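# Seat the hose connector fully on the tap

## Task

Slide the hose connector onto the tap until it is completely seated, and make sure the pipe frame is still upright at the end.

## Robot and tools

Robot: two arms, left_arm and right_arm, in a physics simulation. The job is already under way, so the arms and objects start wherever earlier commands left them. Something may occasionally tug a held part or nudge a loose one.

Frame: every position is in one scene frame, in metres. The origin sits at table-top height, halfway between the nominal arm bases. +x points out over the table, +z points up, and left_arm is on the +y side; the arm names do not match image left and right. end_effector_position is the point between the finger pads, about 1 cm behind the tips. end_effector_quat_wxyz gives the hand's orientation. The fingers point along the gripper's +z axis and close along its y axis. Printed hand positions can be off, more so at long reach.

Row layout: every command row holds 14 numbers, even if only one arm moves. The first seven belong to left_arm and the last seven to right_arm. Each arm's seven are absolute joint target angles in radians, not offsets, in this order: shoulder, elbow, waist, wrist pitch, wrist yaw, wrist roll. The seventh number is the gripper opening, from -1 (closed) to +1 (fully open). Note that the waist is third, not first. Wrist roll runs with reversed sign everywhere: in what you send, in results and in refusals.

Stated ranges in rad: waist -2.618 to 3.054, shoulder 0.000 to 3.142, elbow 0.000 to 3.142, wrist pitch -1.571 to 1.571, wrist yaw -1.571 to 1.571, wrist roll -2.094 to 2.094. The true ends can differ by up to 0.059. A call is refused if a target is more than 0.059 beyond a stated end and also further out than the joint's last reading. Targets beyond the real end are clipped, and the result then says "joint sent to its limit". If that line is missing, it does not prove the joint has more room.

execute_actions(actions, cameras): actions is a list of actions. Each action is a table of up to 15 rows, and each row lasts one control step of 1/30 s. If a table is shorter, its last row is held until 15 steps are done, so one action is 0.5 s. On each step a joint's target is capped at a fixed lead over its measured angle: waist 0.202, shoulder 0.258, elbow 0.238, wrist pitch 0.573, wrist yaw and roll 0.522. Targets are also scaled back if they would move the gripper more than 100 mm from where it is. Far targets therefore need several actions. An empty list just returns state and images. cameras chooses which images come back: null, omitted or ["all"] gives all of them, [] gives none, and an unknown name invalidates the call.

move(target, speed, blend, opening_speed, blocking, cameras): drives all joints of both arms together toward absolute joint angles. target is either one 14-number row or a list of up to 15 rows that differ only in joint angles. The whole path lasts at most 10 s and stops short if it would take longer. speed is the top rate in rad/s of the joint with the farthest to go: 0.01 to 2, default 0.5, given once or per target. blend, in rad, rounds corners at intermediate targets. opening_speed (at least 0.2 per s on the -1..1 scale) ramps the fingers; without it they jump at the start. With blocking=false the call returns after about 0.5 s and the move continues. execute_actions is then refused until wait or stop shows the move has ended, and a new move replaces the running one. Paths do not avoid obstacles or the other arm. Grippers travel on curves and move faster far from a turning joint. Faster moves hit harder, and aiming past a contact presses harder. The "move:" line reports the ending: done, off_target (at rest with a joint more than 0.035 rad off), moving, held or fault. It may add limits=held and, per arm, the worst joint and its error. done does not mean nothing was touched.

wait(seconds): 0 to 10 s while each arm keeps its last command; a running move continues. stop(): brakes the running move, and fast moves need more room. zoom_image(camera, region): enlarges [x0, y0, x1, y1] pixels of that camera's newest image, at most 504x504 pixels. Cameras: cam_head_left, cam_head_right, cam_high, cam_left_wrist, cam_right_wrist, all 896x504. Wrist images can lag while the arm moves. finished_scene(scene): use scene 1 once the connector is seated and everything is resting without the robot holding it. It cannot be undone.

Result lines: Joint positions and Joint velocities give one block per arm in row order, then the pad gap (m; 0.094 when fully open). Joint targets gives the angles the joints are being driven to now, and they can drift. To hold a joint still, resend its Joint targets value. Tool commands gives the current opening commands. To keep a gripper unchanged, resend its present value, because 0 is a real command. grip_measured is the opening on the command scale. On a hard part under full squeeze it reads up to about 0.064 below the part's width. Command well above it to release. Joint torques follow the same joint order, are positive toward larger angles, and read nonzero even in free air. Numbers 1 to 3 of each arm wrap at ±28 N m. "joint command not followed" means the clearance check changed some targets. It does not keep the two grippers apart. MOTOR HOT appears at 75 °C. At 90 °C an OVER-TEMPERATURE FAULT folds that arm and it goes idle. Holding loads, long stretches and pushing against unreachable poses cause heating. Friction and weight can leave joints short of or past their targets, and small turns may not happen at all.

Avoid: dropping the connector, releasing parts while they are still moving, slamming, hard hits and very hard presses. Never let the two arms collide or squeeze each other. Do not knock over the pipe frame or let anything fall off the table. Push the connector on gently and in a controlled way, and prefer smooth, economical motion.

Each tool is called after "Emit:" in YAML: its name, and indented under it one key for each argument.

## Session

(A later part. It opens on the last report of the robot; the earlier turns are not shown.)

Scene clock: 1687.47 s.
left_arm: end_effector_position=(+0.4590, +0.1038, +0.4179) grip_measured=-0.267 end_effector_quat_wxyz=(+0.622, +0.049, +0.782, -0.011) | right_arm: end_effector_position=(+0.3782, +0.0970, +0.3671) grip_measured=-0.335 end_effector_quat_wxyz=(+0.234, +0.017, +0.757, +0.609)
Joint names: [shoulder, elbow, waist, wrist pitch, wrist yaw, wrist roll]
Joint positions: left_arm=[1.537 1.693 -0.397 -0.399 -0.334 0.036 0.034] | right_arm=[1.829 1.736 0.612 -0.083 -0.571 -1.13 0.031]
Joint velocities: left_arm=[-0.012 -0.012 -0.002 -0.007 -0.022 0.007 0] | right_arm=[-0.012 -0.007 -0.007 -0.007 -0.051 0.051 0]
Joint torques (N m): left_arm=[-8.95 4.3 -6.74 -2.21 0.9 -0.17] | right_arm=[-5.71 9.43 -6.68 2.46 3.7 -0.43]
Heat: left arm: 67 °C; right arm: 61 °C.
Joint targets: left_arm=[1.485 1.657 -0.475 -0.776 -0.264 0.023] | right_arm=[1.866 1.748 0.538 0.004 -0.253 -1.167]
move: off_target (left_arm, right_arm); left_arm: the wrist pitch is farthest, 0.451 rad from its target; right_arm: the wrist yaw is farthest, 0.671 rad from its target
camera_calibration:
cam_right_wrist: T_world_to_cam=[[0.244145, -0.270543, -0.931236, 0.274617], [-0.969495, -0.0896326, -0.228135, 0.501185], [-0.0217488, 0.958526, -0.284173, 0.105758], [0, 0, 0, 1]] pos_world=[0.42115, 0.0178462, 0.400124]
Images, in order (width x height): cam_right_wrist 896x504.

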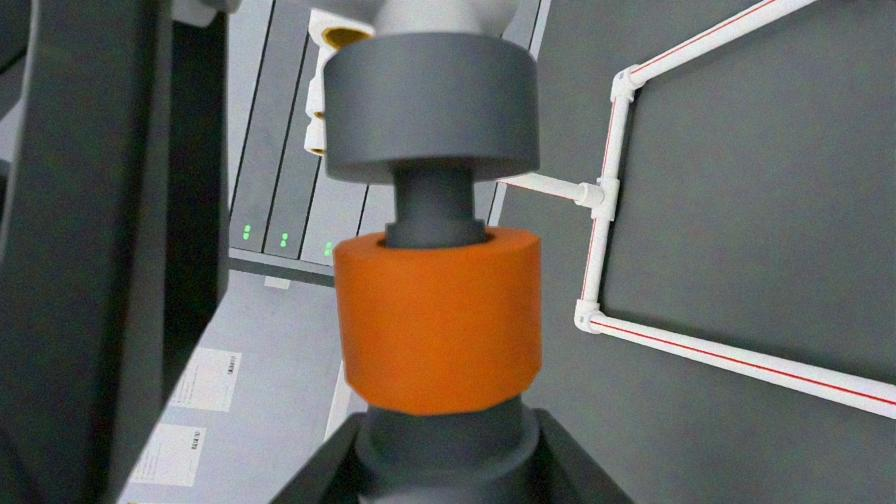

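Emit:
move:
  target: [1.530,1.690,-0.400,-0.470,-0.320,0.03,-0.95,1.829,1.750,0.612,-0.06,-0.56,-1.13,-0.98]
  speed: 0.3
  cameras: []

Emit:
move:
  target: [1.530,1.690,-0.400,-0.470,-0.320,0.03,-0.95,1.829,1.750,0.612,-0.06,-0.56,-1.13,0.6]
  opening_speed: 1
  cameras: ["cam_right_wrist"]

Emit:
move:
  target: [1.530,1.690,-0.400,-0.470,-0.320,0.03,-0.95,1.78,1.69,0.40,-0.03,-0.56,-1.13,0.6]
  speed: 0.4
  cameras: ["cam_right_wrist","cam_head_left"]

Scene clock: 1699.70 s.
left_arm: end_effector_position=(+0.4603, +0.1063, +0.4191) grip_measured=-0.267 end_effector_quat_wxyz=(+0.623, +0.046, +0.780, -0.013) | right_arm: end_effector_position=(+0.3729, +0.0992, +0.3680) grip_measured=-0.335 end_effector_quat_wxyz=(+0.226, +0.002, +0.756, +0.614)
Joint names: [shoulder, elbow, waist, wrist pitch, wrist yaw, wrist roll]
Joint positions: left_arm=[1.537 1.693 -0.389 -0.393 -0.328 0.039 0.034] | right_arm=[1.829 1.736 0.612 -0.081 -0.604 -1.12 0.031]
Joint velocities: left_arm=[0.002 -0.007 0.002 -0.066 0.007 0.022 0] | right_arm=[0.017 0.007 -0.017 -0.066 -0.037 -0.022 -0.001]
Joint torques (N m): left_arm=[-5.52 7.53 -0.98 1.44 0.12 -0.13] | right_arm=[-8.95 9.68 0.03 1.84 0.42 -0.12]
Heat: left arm: 68 °C; right arm: 61 °C.
Joint targets: left_arm=[1.530 1.690 -0.400 -0.470 -0.320 0.030] | right_arm=[1.829 1.750 0.612 -0.060 -0.560 -1.130]
move: off_target (left_arm, right_arm); left_arm: the wrist pitch is farthest, 0.077 rad from its target; right_arm: the wrist yaw is farthest, 0.044 rad from its target
No camera images: "cameras" was empty.

Scene clock: 1701.50 s.
left_arm: end_effector_position=(+0.4601, +0.1062, +0.4179) grip_measured=-0.269 end_effector_quat_wxyz=(+0.622, +0.046, +0.782, -0.013) | right_arm: end_effector_position=(+0.3798, +0.0936, +0.3565) grip_measured=+0.597 end_effector_quat_wxyz=(+0.226, +0.027, +0.770, +0.596)
Joint names: [shoulder, elbow, waist, wrist pitch, wrist yaw, wrist roll]
Joint positions: left_arm=[1.537 1.693 -0.389 -0.398 -0.327 0.042 0.034] | right_arm=[1.83 1.735 0.607 -0.128 -0.562 -1.123 0.075]
Joint velocities: left_arm=[-0.002 -0.037 -0.017 0.037 0.081 -0.022 0] | right_arm=[0.017 -0.012 0.002 -0.007 -0.007 0.081 0.001]
Joint torques (N m): left_arm=[-5.46 7.49 -0.94 1.5 0.12 -0.15] | right_arm=[-9.05 9.77 0.42 2.28 -0.1 -0.1]
Heat: left arm: 68 °C; right arm: 61 °C.
Joint targets: left_arm=[1.530 1.690 -0.400 -0.470 -0.320 0.030] | right_arm=[1.829 1.750 0.612 -0.060 -0.560 -1.130]
move: off_target (left_arm, right_arm); left_arm: the wrist pitch is farthest, 0.072 rad from its target; right_arm: the wrist pitch is farthest, 0.068 rad from its target
camera_calibration:
cam_right_wrist: T_world_to_cam=[[0.211498, -0.301596, -0.929682, 0.278121], [-0.977173, -0.0847445, -0.19481, 0.490589], [-0.0200316, 0.949662, -0.312635, 0.116378], [0, 0, 0, 1]] pos_world=[0.4229, 0.0149354, 0.39052]
Images, in order (width x height): cam_right_wrist 896x504.

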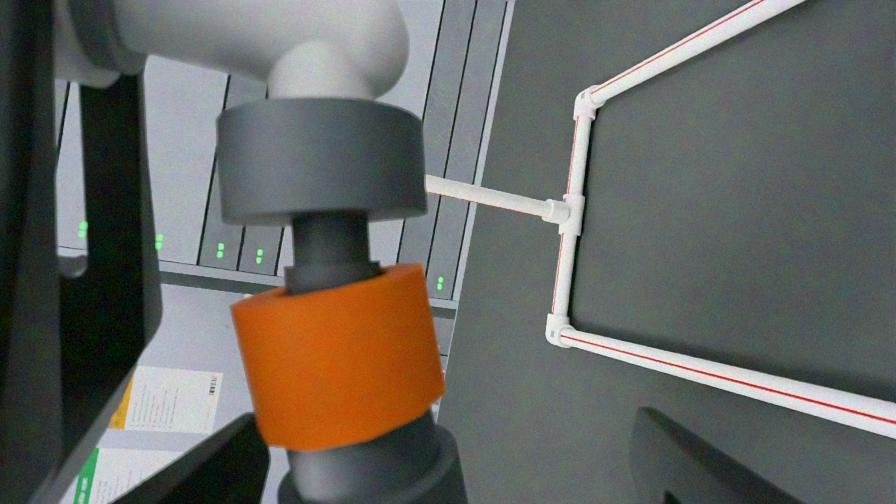

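Scene clock: 1702.63 s.
left_arm: end_effector_position=(+0.4601, +0.1062, +0.4179) grip_measured=-0.269 end_effector_quat_wxyz=(+0.622, +0.045, +0.782, -0.013) | right_arm: end_effector_position=(+0.4516, +0.0007, +0.3595) grip_measured=+0.597 end_effector_quat_wxyz=(+0.303, +0.099, +0.752, +0.578)
Joint names: [shoulder, elbow, waist, wrist pitch, wrist yaw, wrist roll]
Joint positions: left_arm=[1.537 1.693 -0.389 -0.398 -0.327 0.042 0.034] | right_arm=[1.818 1.691 0.397 -0.051 -0.561 -1.123 0.075]
Joint velocities: left_arm=[-0.007 -0.007 0.007 -0.095 -0.007 0.037 0] | right_arm=[0.012 -0.002 -0.002 -0.007 0.037 -0.051 -0.001]
Joint torques (N m): left_arm=[-5.49 7.51 -0.92 1.48 0.12 -0.16] | right_arm=[-12.12 8.14 0.24 1.84 -0.09 -0.1]
Heat: left arm: 68 °C; right arm: 60 °C.
Joint targets: left_arm=[1.530 1.690 -0.400 -0.470 -0.320 0.030] | right_arm=[1.780 1.690 0.400 -0.030 -0.560 -1.130]
move: off_target (left_arm, right_arm); left_arm: the wrist pitch is farthest, 0.072 rad from its target; right_arm: the shoulder is farthest, 0.038 rad from its target
camera_calibration:
cam_right_wrist: T_world_to_cam=[[0.183642, -0.323075, -0.928385, 0.249837], [-0.963945, 0.125835, -0.234467, 0.56156], [0.192574, 0.93797, -0.288318, 0.102241], [0, 0, 0, 1]] pos_world=[0.475743, -0.0858468, 0.39309]
Images, in order (width x height): cam_head_left 896x504, cam_right_wrist 896x504.

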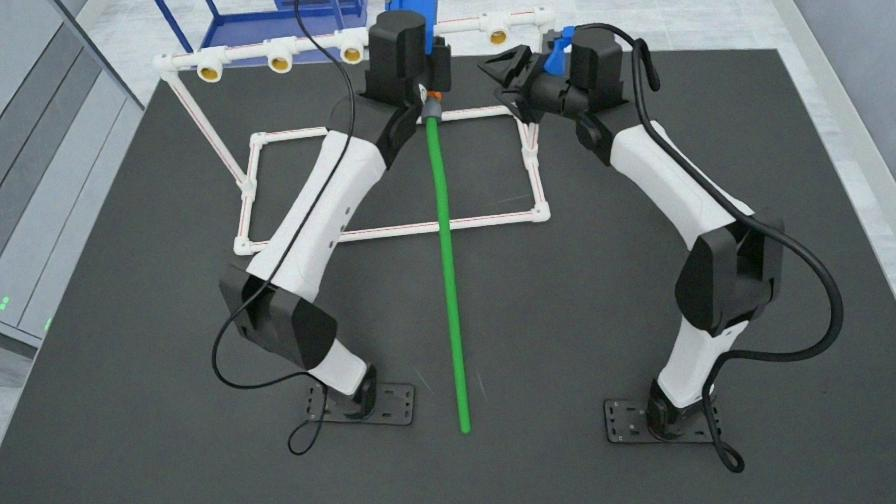

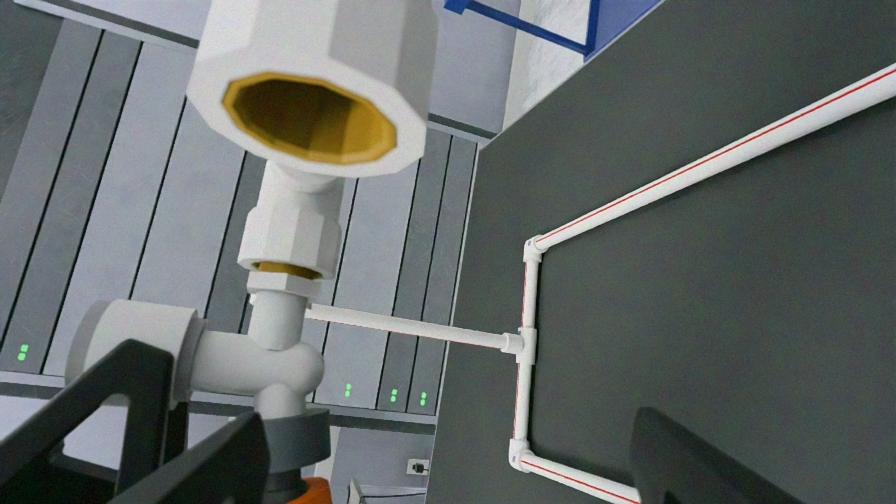

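Emit:
move:
  target: [1.530,1.690,-0.400,-0.470,-0.320,0.03,-0.95,1.56,1.32,0.40,0.50,0.38,-1.45,0.6]
  speed: 0.8
  cameras: []

Emit:
move:
  target: [1.530,1.690,-0.400,-0.470,-0.320,0.03,-0.95,1.56,1.32,0.90,0.50,0.38,-1.45,0.6]
  speed: 0.5
  cameras: ["cam_head_left","cam_right_wrist"]

Scene clock: 1708.67 s.
left_arm: end_effector_position=(+0.4601, +0.1062, +0.4179) grip_measured=-0.269 end_effector_quat_wxyz=(+0.622, +0.045, +0.782, -0.013) | right_arm: end_effector_position=(+0.4680, -0.1590, +0.4203) grip_measured=+0.597 end_effector_quat_wxyz=(+0.559, +0.434, +0.461, +0.535)
Joint names: [shoulder, elbow, waist, wrist pitch, wrist yaw, wrist roll]
Joint positions: left_arm=[1.537 1.693 -0.389 -0.398 -0.327 0.042 0.034] | right_arm=[1.59 1.323 0.397 0.48 0.372 -1.441 0.075]
Joint velocities: left_arm=[-0.027 -0.012 -0.022 0.051 -0.066 -0.007 0.001] | right_arm=[-0.007 -0.012 -0.012 0.066 -0.007 0.037 0]
Joint torques (N m): left_arm=[-5.44 7.49 -0.96 1.49 0.11 -0.17] | right_arm=[-9.48 7.95 0.21 1.75 0 -0.11]
Heat: left arm: 66 °C; right arm: 60 °C.
Joint targets: left_arm=[1.530 1.690 -0.400 -0.470 -0.320 0.030] | right_arm=[1.560 1.320 0.400 0.500 0.380 -1.450]
move: off_target (left_arm); left_arm: the wrist pitch is farthest, 0.072 rad from its target
No camera images: "cameras" was empty.

Scene clock: 1710.07 s.
left_arm: end_effector_position=(+0.4601, +0.1062, +0.4179) grip_measured=-0.269 end_effector_quat_wxyz=(+0.622, +0.045, +0.782, -0.013) | right_arm: end_effector_position=(+0.3418, +0.0619, +0.4201) grip_measured=+0.597 end_effector_quat_wxyz=(+0.408, +0.307, +0.554, +0.657)
Joint names: [shoulder, elbow, waist, wrist pitch, wrist yaw, wrist roll]
Joint positions: left_arm=[1.537 1.693 -0.389 -0.398 -0.327 0.042 0.034] | right_arm=[1.59 1.322 0.903 0.48 0.377 -1.442 0.075]
Joint velocities: left_arm=[0.002 -0.007 0.002 0.007 0.051 -0.007 0] | right_arm=[-0.012 -0.007 0.002 0.095 0.037 0.051 0]
Joint torques (N m): left_arm=[-5.52 7.5 -1.02 1.49 0.13 -0.15] | right_arm=[-9.48 7.97 -0.29 1.75 -0.06 -0.11]
Heat: left arm: 66 °C; right arm: 59 °C.
Joint targets: left_arm=[1.530 1.690 -0.400 -0.470 -0.320 0.030] | right_arm=[1.560 1.320 0.900 0.500 0.380 -1.450]
move: off_target (left_arm); left_arm: the wrist pitch is farthest, 0.072 rad from its target
camera_calibration:
cam_right_wrist: T_world_to_cam=[[0.175399, 0.0526004, -0.983091, 0.348622], [-0.792286, 0.600292, -0.109238, 0.321604], [0.584396, 0.798049, 0.146965, -0.22476], [0, 0, 0, 1]] pos_world=[0.325003, -0.0320243, 0.41089]
Images, in order (width x height): cam_head_left 896x504, cam_right_wrist 896x504.

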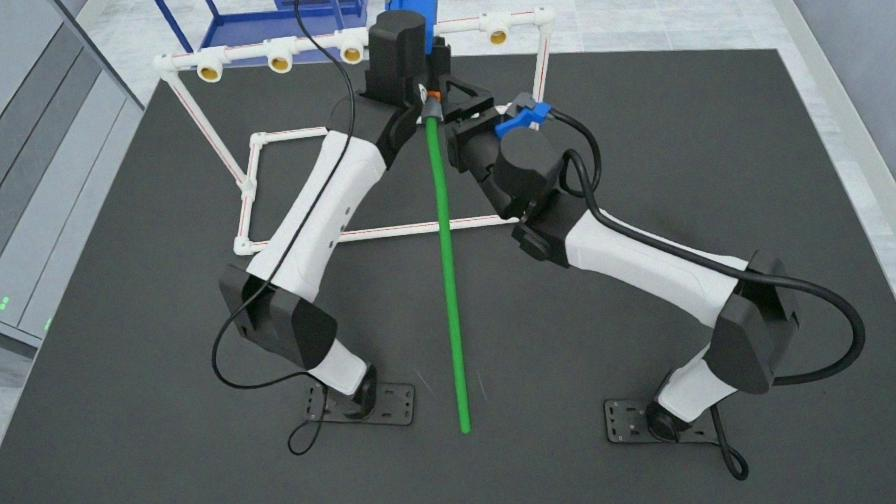

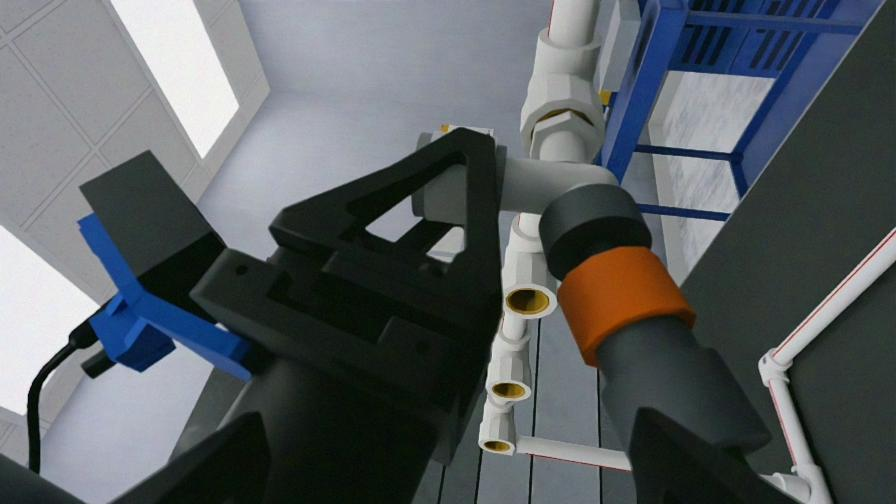

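Emit:
move:
  target: [1.530,1.690,-0.400,-0.470,-0.320,0.03,-0.95,1.62,1.145,0.90,0.735,0.38,-1.40,0.6]
  speed: 0.5
  cameras: ["cam_right_wrist"]

Scene clock: 1718.00 s.
left_arm: end_effector_position=(+0.4601, +0.1062, +0.4179) grip_measured=-0.269 end_effector_quat_wxyz=(+0.622, +0.045, +0.782, -0.013) | right_arm: end_effector_position=(+0.3420, +0.0622, +0.3721) grip_measured=+0.597 end_effector_quat_wxyz=(+0.419, +0.297, +0.550, +0.658)
Joint names: [shoulder, elbow, waist, wrist pitch, wrist yaw, wrist roll]
Joint positions: left_arm=[1.537 1.693 -0.389 -0.398 -0.327 0.042 0.034] | right_arm=[1.622 1.143 0.903 0.715 0.377 -1.41 0.075]
Joint velocities: left_arm=[-0.002 -0.022 -0.002 0.037 -0.022 0.051 0] | right_arm=[-0.017 -0.002 -0.017 -0.007 0.037 0.022 -0.002]
Joint torques (N m): left_arm=[-5.48 7.51 -0.94 1.5 0.13 -0.15] | right_arm=[-7.16 8.21 -0.28 1.73 -0.06 0.11]
Heat: left arm: 64 °C; right arm: 60 °C.
Joint targets: left_arm=[1.530 1.690 -0.400 -0.470 -0.320 0.030] | right_arm=[1.620 1.145 0.900 0.735 0.380 -1.400]
move: off_target (left_arm); left_arm: the wrist pitch is farthest, 0.072 rad from its target
camera_calibration:
cam_right_wrist: T_world_to_cam=[[0.204314, 0.0420463, -0.978002, 0.290254], [-0.784733, 0.604286, -0.137959, 0.324224], [0.585193, 0.795657, 0.156459, -0.22168], [0, 0, 0, 1]] pos_world=[0.324852, -0.0317473, 0.363282]
Images, in order (width x height): cam_right_wrist 896x504.

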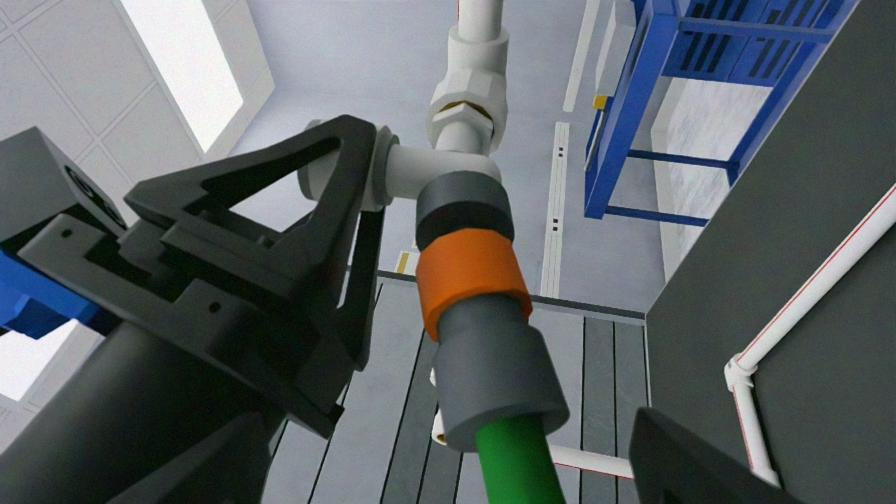

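Emit:
move:
  target: [1.530,1.690,-0.400,-0.470,-0.320,0.03,-0.95,1.812,1.365,0.876,0.727,0.355,-1.40,0.6]
  speed: 0.2
  cameras: ["cam_right_wrist"]

Scene clock: 1724.40 s.
left_arm: end_effector_position=(+0.4601, +0.1062, +0.4179) grip_measured=-0.269 end_effector_quat_wxyz=(+0.622, +0.045, +0.782, -0.013) | right_arm: end_effector_position=(+0.3821, +0.0875, +0.3706) grip_measured=+0.597 end_effector_quat_wxyz=(+0.430, +0.303, +0.542, +0.656)
Joint names: [shoulder, elbow, waist, wrist pitch, wrist yaw, wrist roll]
Joint positions: left_arm=[1.537 1.693 -0.389 -0.398 -0.327 0.042 0.034] | right_arm=[1.802 1.332 0.874 0.719 0.375 -1.408 0.075]
Joint velocities: left_arm=[0.007 -0.012 0.002 -0.007 -0.051 0.051 0.001] | right_arm=[-0.002 -0.012 -0.007 -0.022 -0.037 -0.007 0.001]
Joint torques (N m): left_arm=[-5.44 7.47 -0.96 1.5 0.13 -0.15] | right_arm=[-7.61 11.38 0.13 1.62 -0.34 0.08]
Heat: left arm: 63 °C; right arm: 60 °C.
Joint targets: left_arm=[1.530 1.690 -0.400 -0.470 -0.320 0.030] | right_arm=[1.812 1.365 0.876 0.727 0.355 -1.400]
move: off_target (left_arm); left_arm: the wrist pitch is farthest, 0.072 rad from its target
camera_calibration:
cam_right_wrist: T_world_to_cam=[[0.214642, 0.0445974, -0.975674, 0.274483], [-0.766982, 0.626186, -0.140108, 0.332253], [0.604705, 0.778398, 0.168611, -0.275465], [0, 0, 0, 1]] pos_world=[0.362491, -0.00587198, 0.360804]
Images, in order (width x height): cam_right_wrist 896x504.

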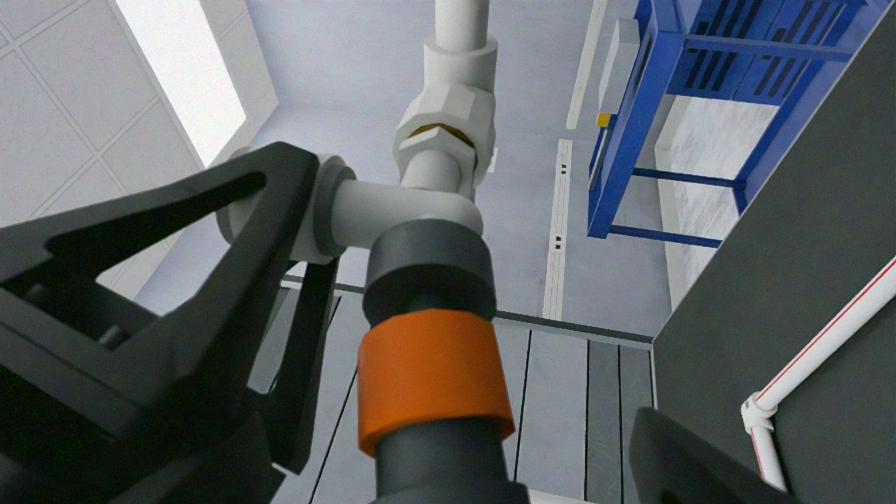

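Emit:
move:
  target: [1.530,1.690,-0.400,-0.470,-0.320,0.03,-0.95,1.862,1.420,0.900,0.722,0.365,-1.40,0.6]
  speed: 0.2
  cameras: ["cam_right_wrist"]

Scene clock: 1729.07 s.
left_arm: end_effector_position=(+0.4606, +0.1083, +0.4179) grip_measured=-0.269 end_effector_quat_wxyz=(+0.621, +0.043, +0.782, -0.011) | right_arm: end_effector_position=(+0.3904, +0.0926, +0.3719) grip_measured=+0.597 end_effector_quat_wxyz=(+0.435, +0.309, +0.535, +0.655)
Joint names: [shoulder, elbow, waist, wrist pitch, wrist yaw, wrist roll]
Joint positions: left_arm=[1.537 1.693 -0.386 -0.399 -0.329 0.042 0.034] | right_arm=[1.842 1.381 0.874 0.719 0.394 -1.408 0.075]
Joint velocities: left_arm=[0.007 -0.007 -0.017 -0.037 -0.022 0.007 0] | right_arm=[-0.017 -0.007 -0.007 0.051 -0.037 -0.051 0.001]
Joint torques (N m): left_arm=[-5.46 7.49 -1.24 1.49 0.16 -0.15] | right_arm=[-7.16 11.96 2.26 1.56 -0.45 0.08]
Heat: left arm: 63 °C; right arm: 60 °C.
Joint targets: left_arm=[1.530 1.690 -0.400 -0.470 -0.320 0.030] | right_arm=[1.862 1.420 0.900 0.722 0.365 -1.400]
move: off_target (left_arm, right_arm); left_arm: the wrist pitch is farthest, 0.071 rad from its target; right_arm: the elbow is farthest, 0.039 rad from its target
camera_calibration:
cam_right_wrist: T_world_to_cam=[[0.217968, 0.050103, -0.974669, 0.271605], [-0.755108, 0.641361, -0.135898, 0.327963], [0.618306, 0.765602, 0.177629, -0.29215], [0, 0, 0, 1]] pos_world=[0.369084, -0.000280542, 0.361189]
Images, in order (width x height): cam_right_wrist 896x504.

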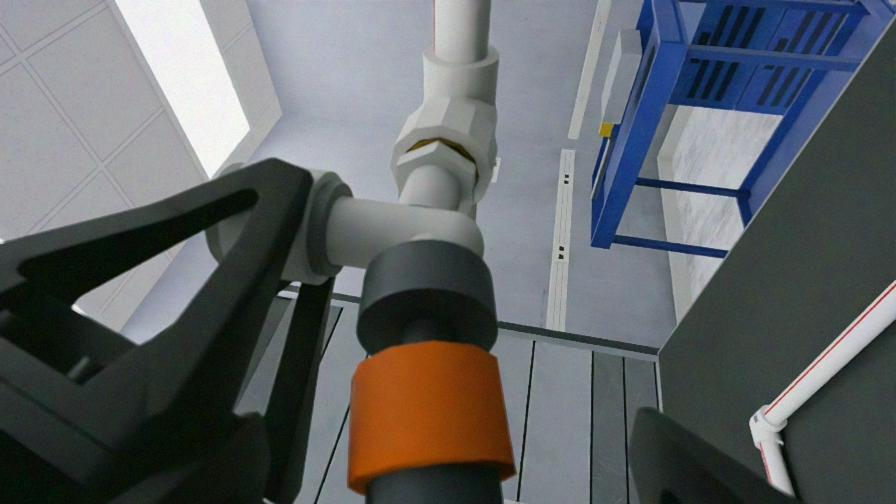

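Emit:
move:
  target: [1.530,1.690,-0.400,-0.470,-0.320,0.03,-0.95,1.822,1.385,0.890,0.722,0.385,-1.40,0.6]
  speed: 0.2
  cameras: ["cam_right_wrist"]

Emit:
move:
  target: [1.530,1.690,-0.400,-0.470,-0.320,0.03,-0.95,1.822,1.385,0.885,0.722,0.385,-1.40,-0.98]
  opening_speed: 1.2
  cameras: ["cam_right_wrist","cam_head_left"]

Scene clock: 1734.17 s.
left_arm: end_effector_position=(+0.4605, +0.1083, +0.4178) grip_measured=-0.269 end_effector_quat_wxyz=(+0.621, +0.043, +0.782, -0.011) | right_arm: end_effector_position=(+0.3914, +0.0907, +0.3717) grip_measured=+0.597 end_effector_quat_wxyz=(+0.438, +0.314, +0.533, +0.652)
Joint names: [shoulder, elbow, waist, wrist pitch, wrist yaw, wrist roll]
Joint positions: left_arm=[1.537 1.693 -0.386 -0.399 -0.329 0.042 0.034] | right_arm=[1.842 1.381 0.874 0.719 0.406 -1.408 0.075]
Joint velocities: left_arm=[-0.022 -0.002 -0.007 -0.037 -0.081 0.007 0] | right_arm=[0.027 -0.002 0.002 -0.007 0.007 -0.037 -0.001]
Joint torques (N m): left_arm=[-5.46 7.51 -1.24 1.49 0.17 -0.17] | right_arm=[-10.62 8.35 1.36 1.55 -0.37 0.08]
Heat: left arm: 62 °C; right arm: 60 °C.
Joint targets: left_arm=[1.530 1.690 -0.400 -0.470 -0.320 0.030] | right_arm=[1.822 1.385 0.890 0.722 0.385 -1.400]
move: off_target (left_arm); left_arm: the wrist pitch is farthest, 0.071 rad from its target
camera_calibration:
cam_right_wrist: T_world_to_cam=[[0.216189, 0.0494877, -0.975097, 0.272187], [-0.747572, 0.650786, -0.132716, 0.324921], [0.628011, 0.757647, 0.177688, -0.29436], [0, 0, 0, 1]] pos_world=[0.36892, -0.00190358, 0.360835]
Images, in order (width x height): cam_right_wrist 896x504.

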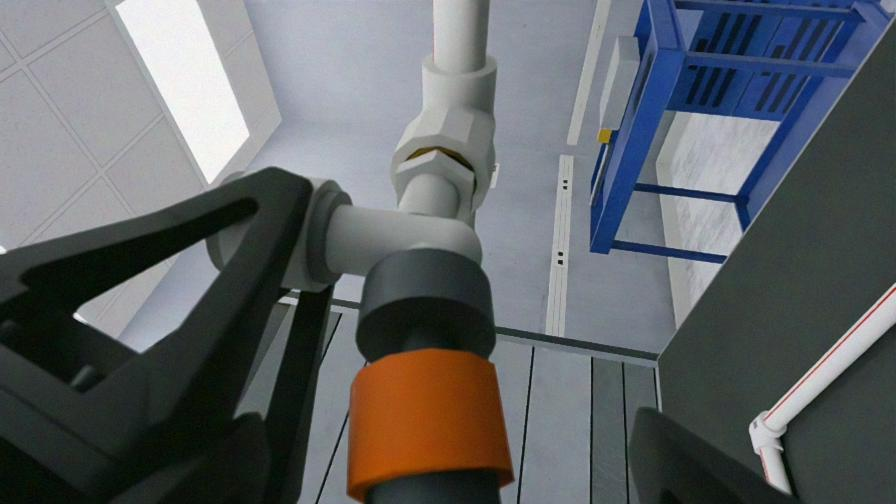

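Scene clock: 1735.70 s.
left_arm: end_effector_position=(+0.4605, +0.1083, +0.4178) grip_measured=-0.269 end_effector_quat_wxyz=(+0.621, +0.043, +0.782, -0.011) | right_arm: end_effector_position=(+0.3905, +0.0906, +0.3752) grip_measured=-0.344 end_effector_quat_wxyz=(+0.439, +0.311, +0.528, +0.657)
Joint names: [shoulder, elbow, waist, wrist pitch, wrist yaw, wrist roll]
Joint positions: left_arm=[1.537 1.693 -0.386 -0.399 -0.329 0.042 0.034] | right_arm=[1.842 1.381 0.874 0.734 0.402 -1.404 0.031]
Joint velocities: left_arm=[0.012 -0.012 0.002 -0.022 0.007 0.037 0] | right_arm=[-0.012 0.002 -0.012 0.037 -0.007 0.022 0.001]
Joint torques (N m): left_arm=[-5.48 7.57 -1.22 1.5 0.15 -0.16] | right_arm=[-10.61 8.35 0.92 1.41 -0.31 0.03]
Heat: left arm: 62 °C; right arm: 60 °C.
Joint targets: left_arm=[1.530 1.690 -0.400 -0.470 -0.320 0.030] | right_arm=[1.822 1.385 0.885 0.722 0.385 -1.400]
move: off_target (left_arm); left_arm: the wrist pitch is farthest, 0.071 rad from its target
camera_calibration:
cam_right_wrist: T_world_to_cam=[[0.227968, 0.0575419, -0.971967, 0.269281], [-0.747716, 0.649752, -0.136905, 0.326516], [0.62366, 0.757965, 0.191148, -0.297697], [0, 0, 0, 1]] pos_world=[0.368415, -0.00200582, 0.363339]
Images, in order (width x height): cam_head_left 896x504, cam_right_wrist 896x504.

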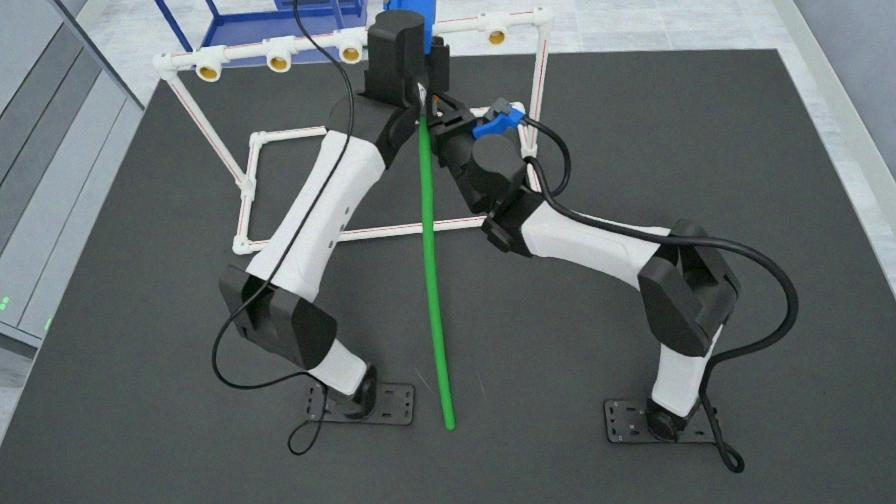

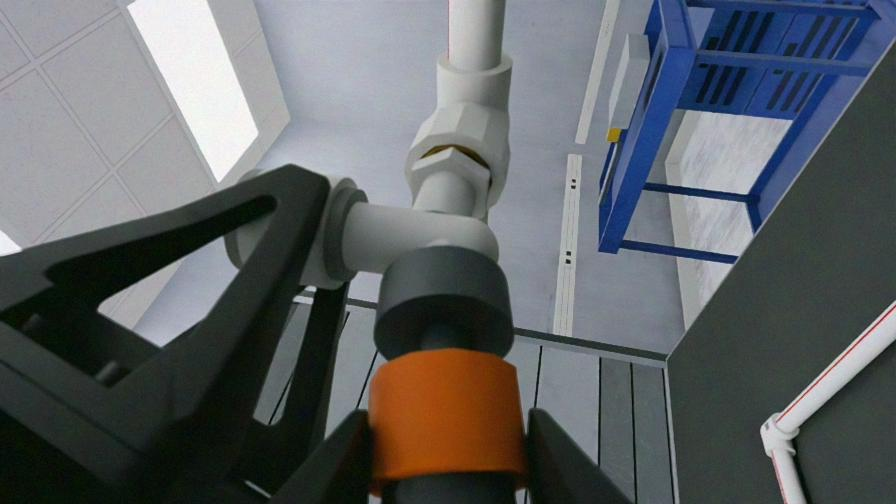

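Emit:
move:
  target: [1.500,1.660,-0.450,-0.700,-0.300,0.03,-0.95,1.900,1.480,0.790,0.722,0.47,-1.41,-1]
  speed: 0.12
  cameras: ["cam_right_wrist"]

Emit:
move:
  target: [1.450,1.610,-0.530,-0.900,-0.270,0.03,-0.95,1.970,1.570,0.720,0.722,0.52,-1.41,-1]
  speed: 0.12
  cameras: ["cam_right_wrist","cam_head_left"]

Scene clock: 1741.07 s.
left_arm: end_effector_position=(+0.4604, +0.1128, +0.4170) grip_measured=-0.269 end_effector_quat_wxyz=(+0.620, +0.034, +0.784, -0.002) | right_arm: end_effector_position=(+0.3976, +0.0912, +0.3763) grip_measured=-0.344 end_effector_quat_wxyz=(+0.443, +0.315, +0.525, +0.655)
Joint names: [shoulder, elbow, waist, wrist pitch, wrist yaw, wrist roll]
Joint positions: left_arm=[1.536 1.693 -0.386 -0.405 -0.356 0.047 0.034] | right_arm=[1.865 1.413 0.868 0.729 0.41 -1.404 0.031]
Joint velocities: left_arm=[-0.002 0.002 0.002 0.007 0.022 0.022 0.001] | right_arm=[0.022 0.007 -0.002 0.007 -0.066 -0.022 0.001]
Joint torques (N m): left_arm=[-7.8 4.64 -5.49 -1.21 0.71 -0.2] | right_arm=[-6.05 14.79 -7.01 1.45 0.61 -0.08]
Heat: left arm: 61 °C; right arm: 59 °C.
Joint targets: left_arm=[1.500 1.660 -0.450 -0.700 -0.300 0.030] | right_arm=[1.900 1.480 0.790 0.722 0.470 -1.410]
move: off_target (left_arm, right_arm); left_arm: the wrist pitch is farthest, 0.295 rad from its target; right_arm: the waist is farthest, 0.078 rad from its target
camera_calibration:
cam_right_wrist: T_world_to_cam=[[0.229486, 0.0581536, -0.971573, 0.267886], [-0.738546, 0.660568, -0.134907, 0.32621], [0.633944, 0.748511, 0.19454, -0.307342], [0, 0, 0, 1]] pos_world=[0.374283, -0.00101359, 0.364069]
Images, in order (width x height): cam_right_wrist 896x504.

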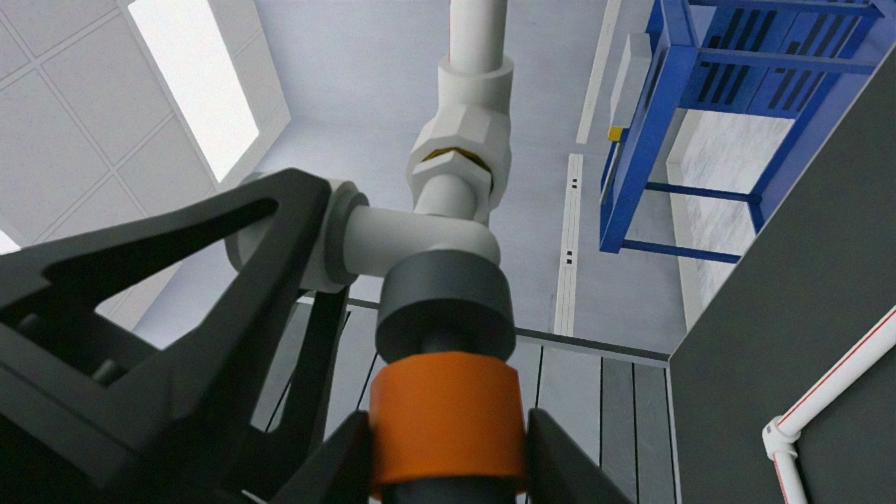

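Scene clock: 1743.00 s.
left_arm: end_effector_position=(+0.4639, +0.1255, +0.4168) grip_measured=-0.270 end_effector_quat_wxyz=(+0.630, +0.001, +0.777, +0.023) | right_arm: end_effector_position=(+0.4062, +0.1031, +0.3768) grip_measured=-0.344 end_effector_quat_wxyz=(+0.442, +0.312, +0.522, +0.660)
Joint names: [shoulder, elbow, waist, wrist pitch, wrist yaw, wrist roll]
Joint positions: left_arm=[1.536 1.668 -0.386 -0.362 -0.438 0.06 0.034] | right_arm=[1.922 1.481 0.868 0.728 0.402 -1.404 0.031]
Joint velocities: left_arm=[0.007 -0.007 -0.012 -0.066 0.081 -0.051 -0.001] | right_arm=[-0.017 -0.027 -0.017 0.066 -0.037 -0.007 0]
Joint torques (N m): left_arm=[-9.47 4.11 -8.17 -1.94 1.37 -0.25] | right_arm=[-5.55 16.58 -12.62 1.45 1.23 -0.08]
Heat: left arm: 62 °C; right arm: 59 °C.
Joint targets: left_arm=[1.479 1.630 -0.481 -0.717 -0.327 0.040] | right_arm=[1.968 1.565 0.728 0.722 0.514 -1.410]
move: off_target (left_arm, right_arm); left_arm: the wrist pitch is farthest, 0.538 rad from its target; right_arm: the waist is farthest, 0.148 rad from its target
camera_calibration:
cam_right_wrist: T_world_to_cam=[[0.237412, 0.0663895, -0.969138, 0.260721], [-0.742433, 0.655772, -0.136953, 0.327602], [0.626441, 0.752034, 0.204978, -0.323051], [0, 0, 0, 1]] pos_world=[0.383697, 0.0108047, 0.363759]
Images, in order (width x height): cam_head_left 896x504, cam_right_wrist 896x504.

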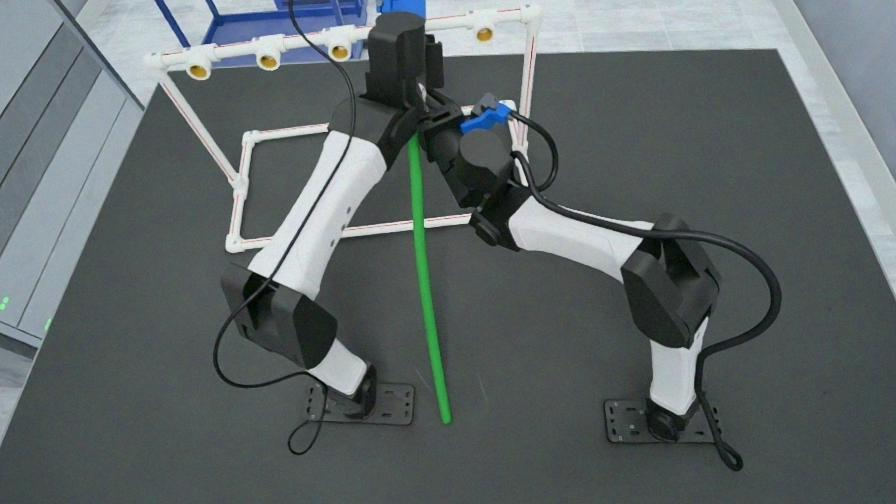

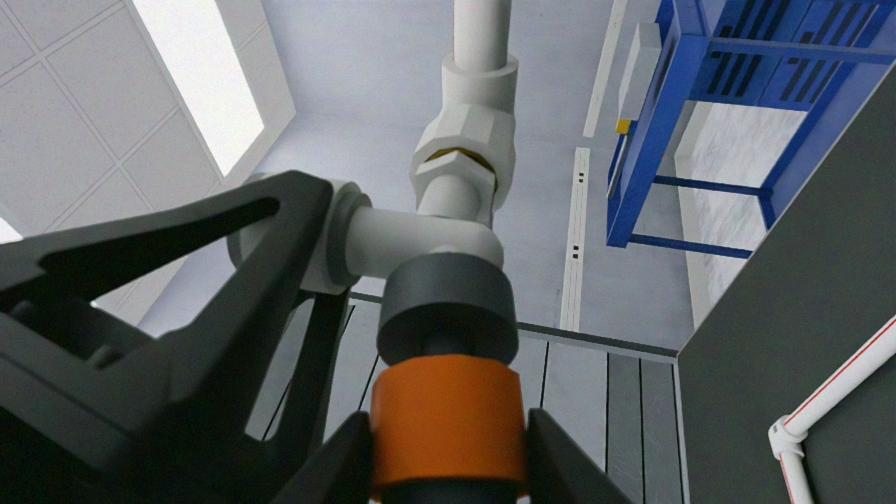

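Emit:
move:
  target: [1.410,1.560,-0.570,-0.700,-0.400,0.05,-0.95,2.040,1.650,0.690,0.722,0.54,-1.41,-1]
  speed: 0.15
  cameras: ["cam_right_wrist","cam_head_left"]

Scene clock: 1746.03 s.
left_arm: end_effector_position=(+0.4717, +0.1358, +0.4184) grip_measured=-0.271 end_effector_quat_wxyz=(+0.645, -0.023, +0.763, +0.036) | right_arm: end_effector_position=(+0.4084, +0.1142, +0.3773) grip_measured=-0.346 end_effector_quat_wxyz=(+0.437, +0.304, +0.522, +0.667)
Joint names: [shoulder, elbow, waist, wrist pitch, wrist yaw, wrist roll]
Joint positions: left_arm=[1.544 1.64 -0.372 -0.285 -0.478 0.062 0.034] | right_arm=[1.958 1.523 0.873 0.732 0.385 -1.404 0.031]
Joint velocities: left_arm=[-0.007 -0.017 0.007 -0.007 -0.022 -0.007 -0.001] | right_arm=[0.017 -0.007 -0.017 -0.022 -0.007 0.066 -0.001]
Joint torques (N m): left_arm=[-5.6 7.95 -1.17 2.02 0 -0.06] | right_arm=[-10.09 7.75 -0.47 1.47 0.03 -0.02]
Heat: left arm: 62 °C; right arm: 60 °C.
Joint targets: left_arm=[1.536 1.641 -0.386 -0.310 -0.480 0.062] | right_arm=[1.954 1.520 0.868 0.729 0.398 -1.404]
move: held (left_arm, right_arm; a check stopped the path); limits=held; left_arm: the wrist pitch is farthest, 0.415 rad from its target; right_arm: the waist is farthest, 0.183 rad from its target
joint command not followed: on one or more control steps a check withheld the commanded joint targets of the left arm, and it was not sent them on those steps.
cause: the commanded joint targets, or the way to them, would bring a part of the robot too close to another arm (this arm's gripper housing and the right arm's wrist (the part past the wrist pitch), along the way the arms are being sent, or toward where that arm still pushes).
joint command not followed: on one or more control steps a check withheld the commanded joint targets of the right arm, and it was not sent them on those steps.
cause: the commanded joint targets, or the way to them, would bring a part of the robot too close to another arm (this arm's wrist (the part past the wrist pitch) and the left arm's gripper housing, at the place that arm was heading or pushing toward when its own hold began).
camera_calibration:
cam_right_wrist: T_world_to_cam=[[0.245424, 0.0754108, -0.966478, 0.254576], [-0.75447, 0.640882, -0.141582, 0.330425], [0.608722, 0.763926, 0.214183, -0.330437], [0, 0, 0, 1]] pos_world=[0.387961, 0.0214678, 0.363598]
Images, in order (width x height): cam_head_left 896x504, cam_right_wrist 896x504.

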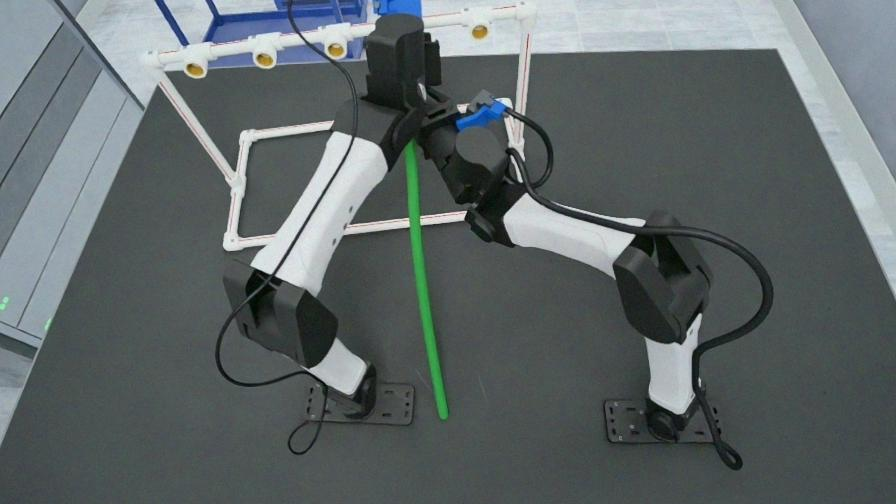

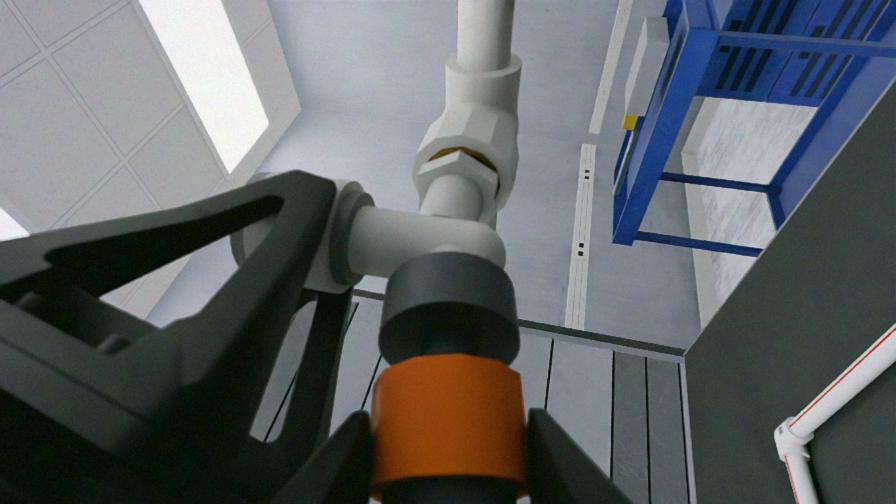

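Emit:
move:
  target: [1.536,1.641,-0.450,-0.310,-0.520,0.062,-0.95,1.870,1.435,0.800,0.735,0.33,-1.404,-1]
  speed: 0.1
  cameras: ["cam_right_wrist","cam_high"]

Emit:
zoom_image:
  camera: "cam_right_wrist"
  region: [340, 220, 560, 504]

Emit:
zoom_image:
  camera: "cam_high"
  region: [410, 120, 530, 230]

Scene clock: 1757.23 s.
left_arm: end_effector_position=(+0.4656, +0.1240, +0.4187) grip_measured=-0.271 end_effector_quat_wxyz=(+0.646, -0.026, +0.762, +0.040) | right_arm: end_effector_position=(+0.4047, +0.1005, +0.3764) grip_measured=-0.346 end_effector_quat_wxyz=(+0.427, +0.280, +0.533, +0.675)
Joint names: [shoulder, elbow, waist, wrist pitch, wrist yaw, wrist roll]
Joint positions: left_arm=[1.544 1.64 -0.418 -0.287 -0.531 0.069 0.034] | right_arm=[1.899 1.437 0.836 0.754 0.293 -1.404 0.031]
Joint velocities: left_arm=[-0.027 -0.027 -0.002 0.051 -0.037 -0.007 0] | right_arm=[0.002 0.007 0.012 0.066 0.037 -0.037 0]
Joint torques (N m): left_arm=[-5.64 7.91 -2.77 2.01 0.17 -0.11] | right_arm=[-11.79 7.84 -3.32 1.35 0.34 -0.01]
Heat: left arm: 61 °C; right arm: 62 °C.
Joint targets: left_arm=[1.536 1.641 -0.450 -0.310 -0.520 0.062] | right_arm=[1.870 1.435 0.800 0.735 0.330 -1.404]
move: off_target (right_arm); right_arm: the wrist yaw is farthest, 0.037 rad from its target
camera_calibration:
cam_right_wrist: T_world_to_cam=[[0.25763, 0.0675438, -0.96388, 0.250616], [-0.784193, 0.597416, -0.167739, 0.362479], [0.564507, 0.799082, 0.20688, -0.300486], [0, 0, 0, 1]] pos_world=[0.389314, 0.00663516, 0.36453]
Images, in order (width x height): cam_high 896x504, cam_right_wrist 896x504.

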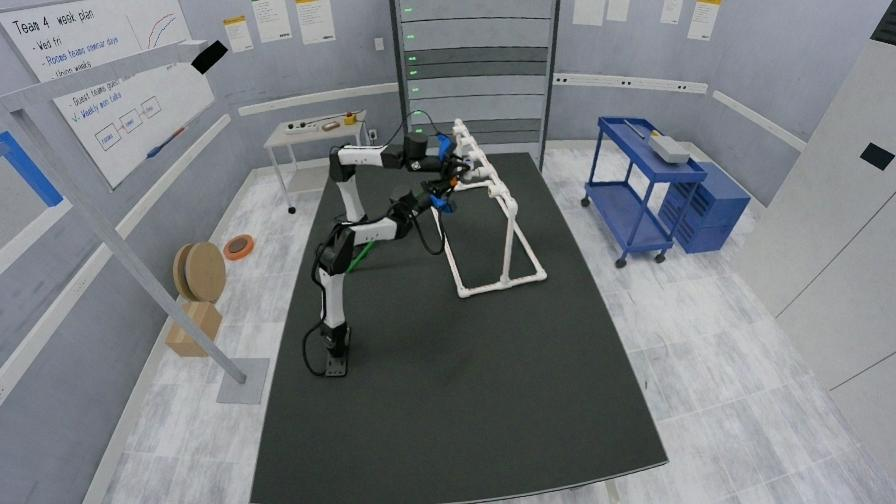

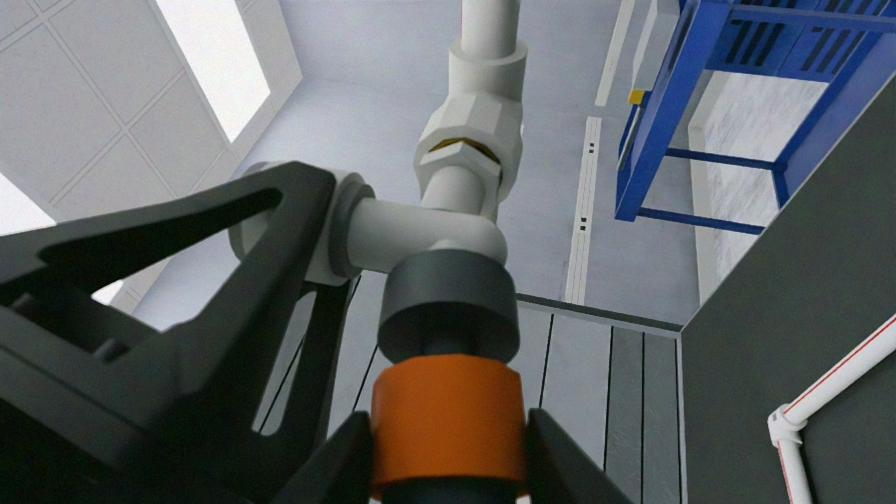

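Scaled by 1.775 from the camera's 896x504 image, which has a finer 1280x720 frame.

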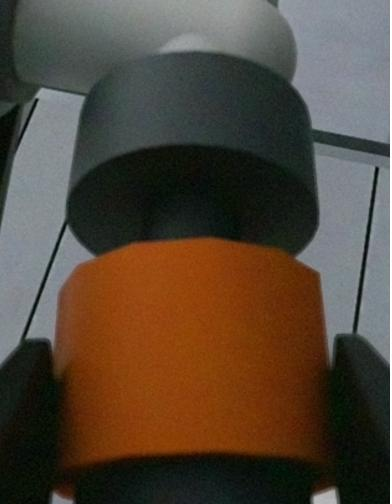

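Scaled by 4.200 from the camera's 896x504 image, which has a finer 1280x720 frame.

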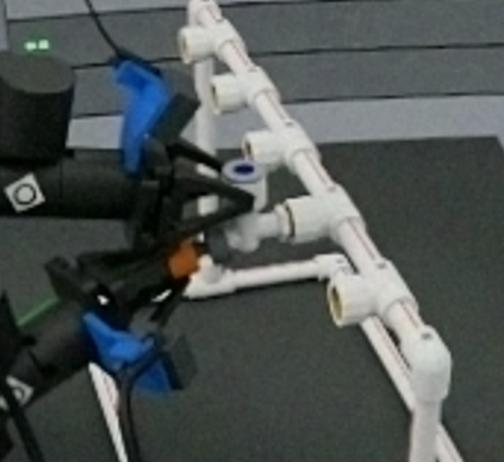

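Emit:
move:
  target:
    - [1.50,1.61,-0.49,-0.50,-0.500,0.062,-0.95,1.940,1.525,0.740,0.735,0.35,-1.40,-1]
    - [1.50,1.61,-0.49,-0.50,-0.500,0.062,-0.95,1.940,1.525,0.740,0.735,0.55,-1.40,-1]
    - [1.50,1.61,-0.49,-0.50,-0.500,0.062,-0.95,1.940,1.525,0.740,0.735,0.20,-1.40,-1]
    - [1.50,1.61,-0.49,-0.50,-0.500,0.062,-0.95,1.940,1.525,0.740,0.735,0.45,-1.60,-1]
    - [1.50,1.61,-0.49,-0.50,-0.500,0.062,-0.95,1.940,1.525,0.740,0.735,0.45,-1.20,-1]
    - [1.50,1.61,-0.49,-0.50,-0.500,0.062,-0.95,1.940,1.525,0.740,0.735,0.45,-1.40,-1]
  speed: 0.3
  cameras: ["cam_right_wrist"]

Emit:
zoom_image:
  camera: "cam_right_wrist"
  region: [340, 220, 560, 504]

Scene clock: 1770.07 s.
left_arm: end_effector_position=(+0.4658, +0.1302, +0.4171) grip_measured=-0.272 end_effector_quat_wxyz=(+0.644, -0.036, +0.762, +0.050) | right_arm: end_effector_position=(+0.4092, +0.1039, +0.3775) grip_measured=-0.346 end_effector_quat_wxyz=(+0.431, +0.267, +0.540, +0.672)
Joint names: [shoulder, elbow, waist, wrist pitch, wrist yaw, wrist roll]
Joint positions: left_arm=[1.544 1.637 -0.413 -0.288 -0.556 0.073 0.034] | right_arm=[1.915 1.464 0.828 0.74 0.268 -1.381 0.031]
Joint velocities: left_arm=[-0.012 -0.007 -0.007 -0.037 0.051 -0.007 0] | right_arm=[-0.007 -0.007 -0.007 0.037 -0.037 -0.037 0.001]
Joint torques (N m): left_arm=[-8.49 5.33 -6.64 -0.27 0.72 -0.13] | right_arm=[-7.27 14.23 -7.91 1.5 2.09 -0.22]
Heat: left arm: 60 °C; right arm: 61 °C.
Joint targets: left_arm=[1.500 1.610 -0.490 -0.500 -0.500 0.062] | right_arm=[1.940 1.525 0.740 0.735 0.450 -1.400]
move: off_target (left_arm, right_arm); left_arm: the wrist pitch is farthest, 0.212 rad from its target; right_arm: the wrist yaw is farthest, 0.182 rad from its target
camera_calibration:
cam_right_wrist: T_world_to_cam=[[0.271146, 0.0450532, -0.961483, 0.246157], [-0.786703, 0.585924, -0.194401, 0.376458], [0.554598, 0.809112, 0.194314, -0.298141], [0, 0, 0, 1]] pos_world=[0.394764, 0.0095638, 0.367793]
Images, in order (width x height): cam_right_wrist 896x504.

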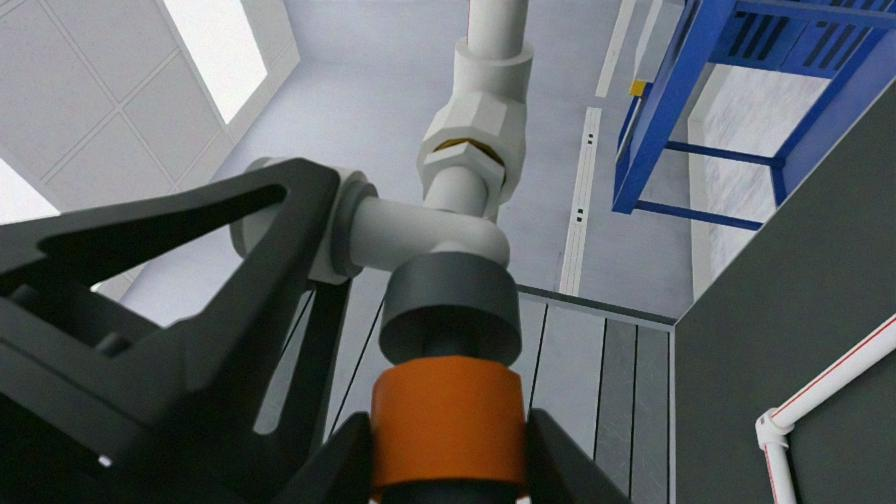

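Scaled by 1.775 from the camera's 896x504 image, which has a finer 1280x720 frame.

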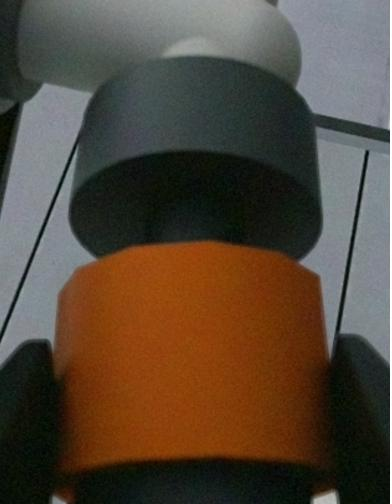

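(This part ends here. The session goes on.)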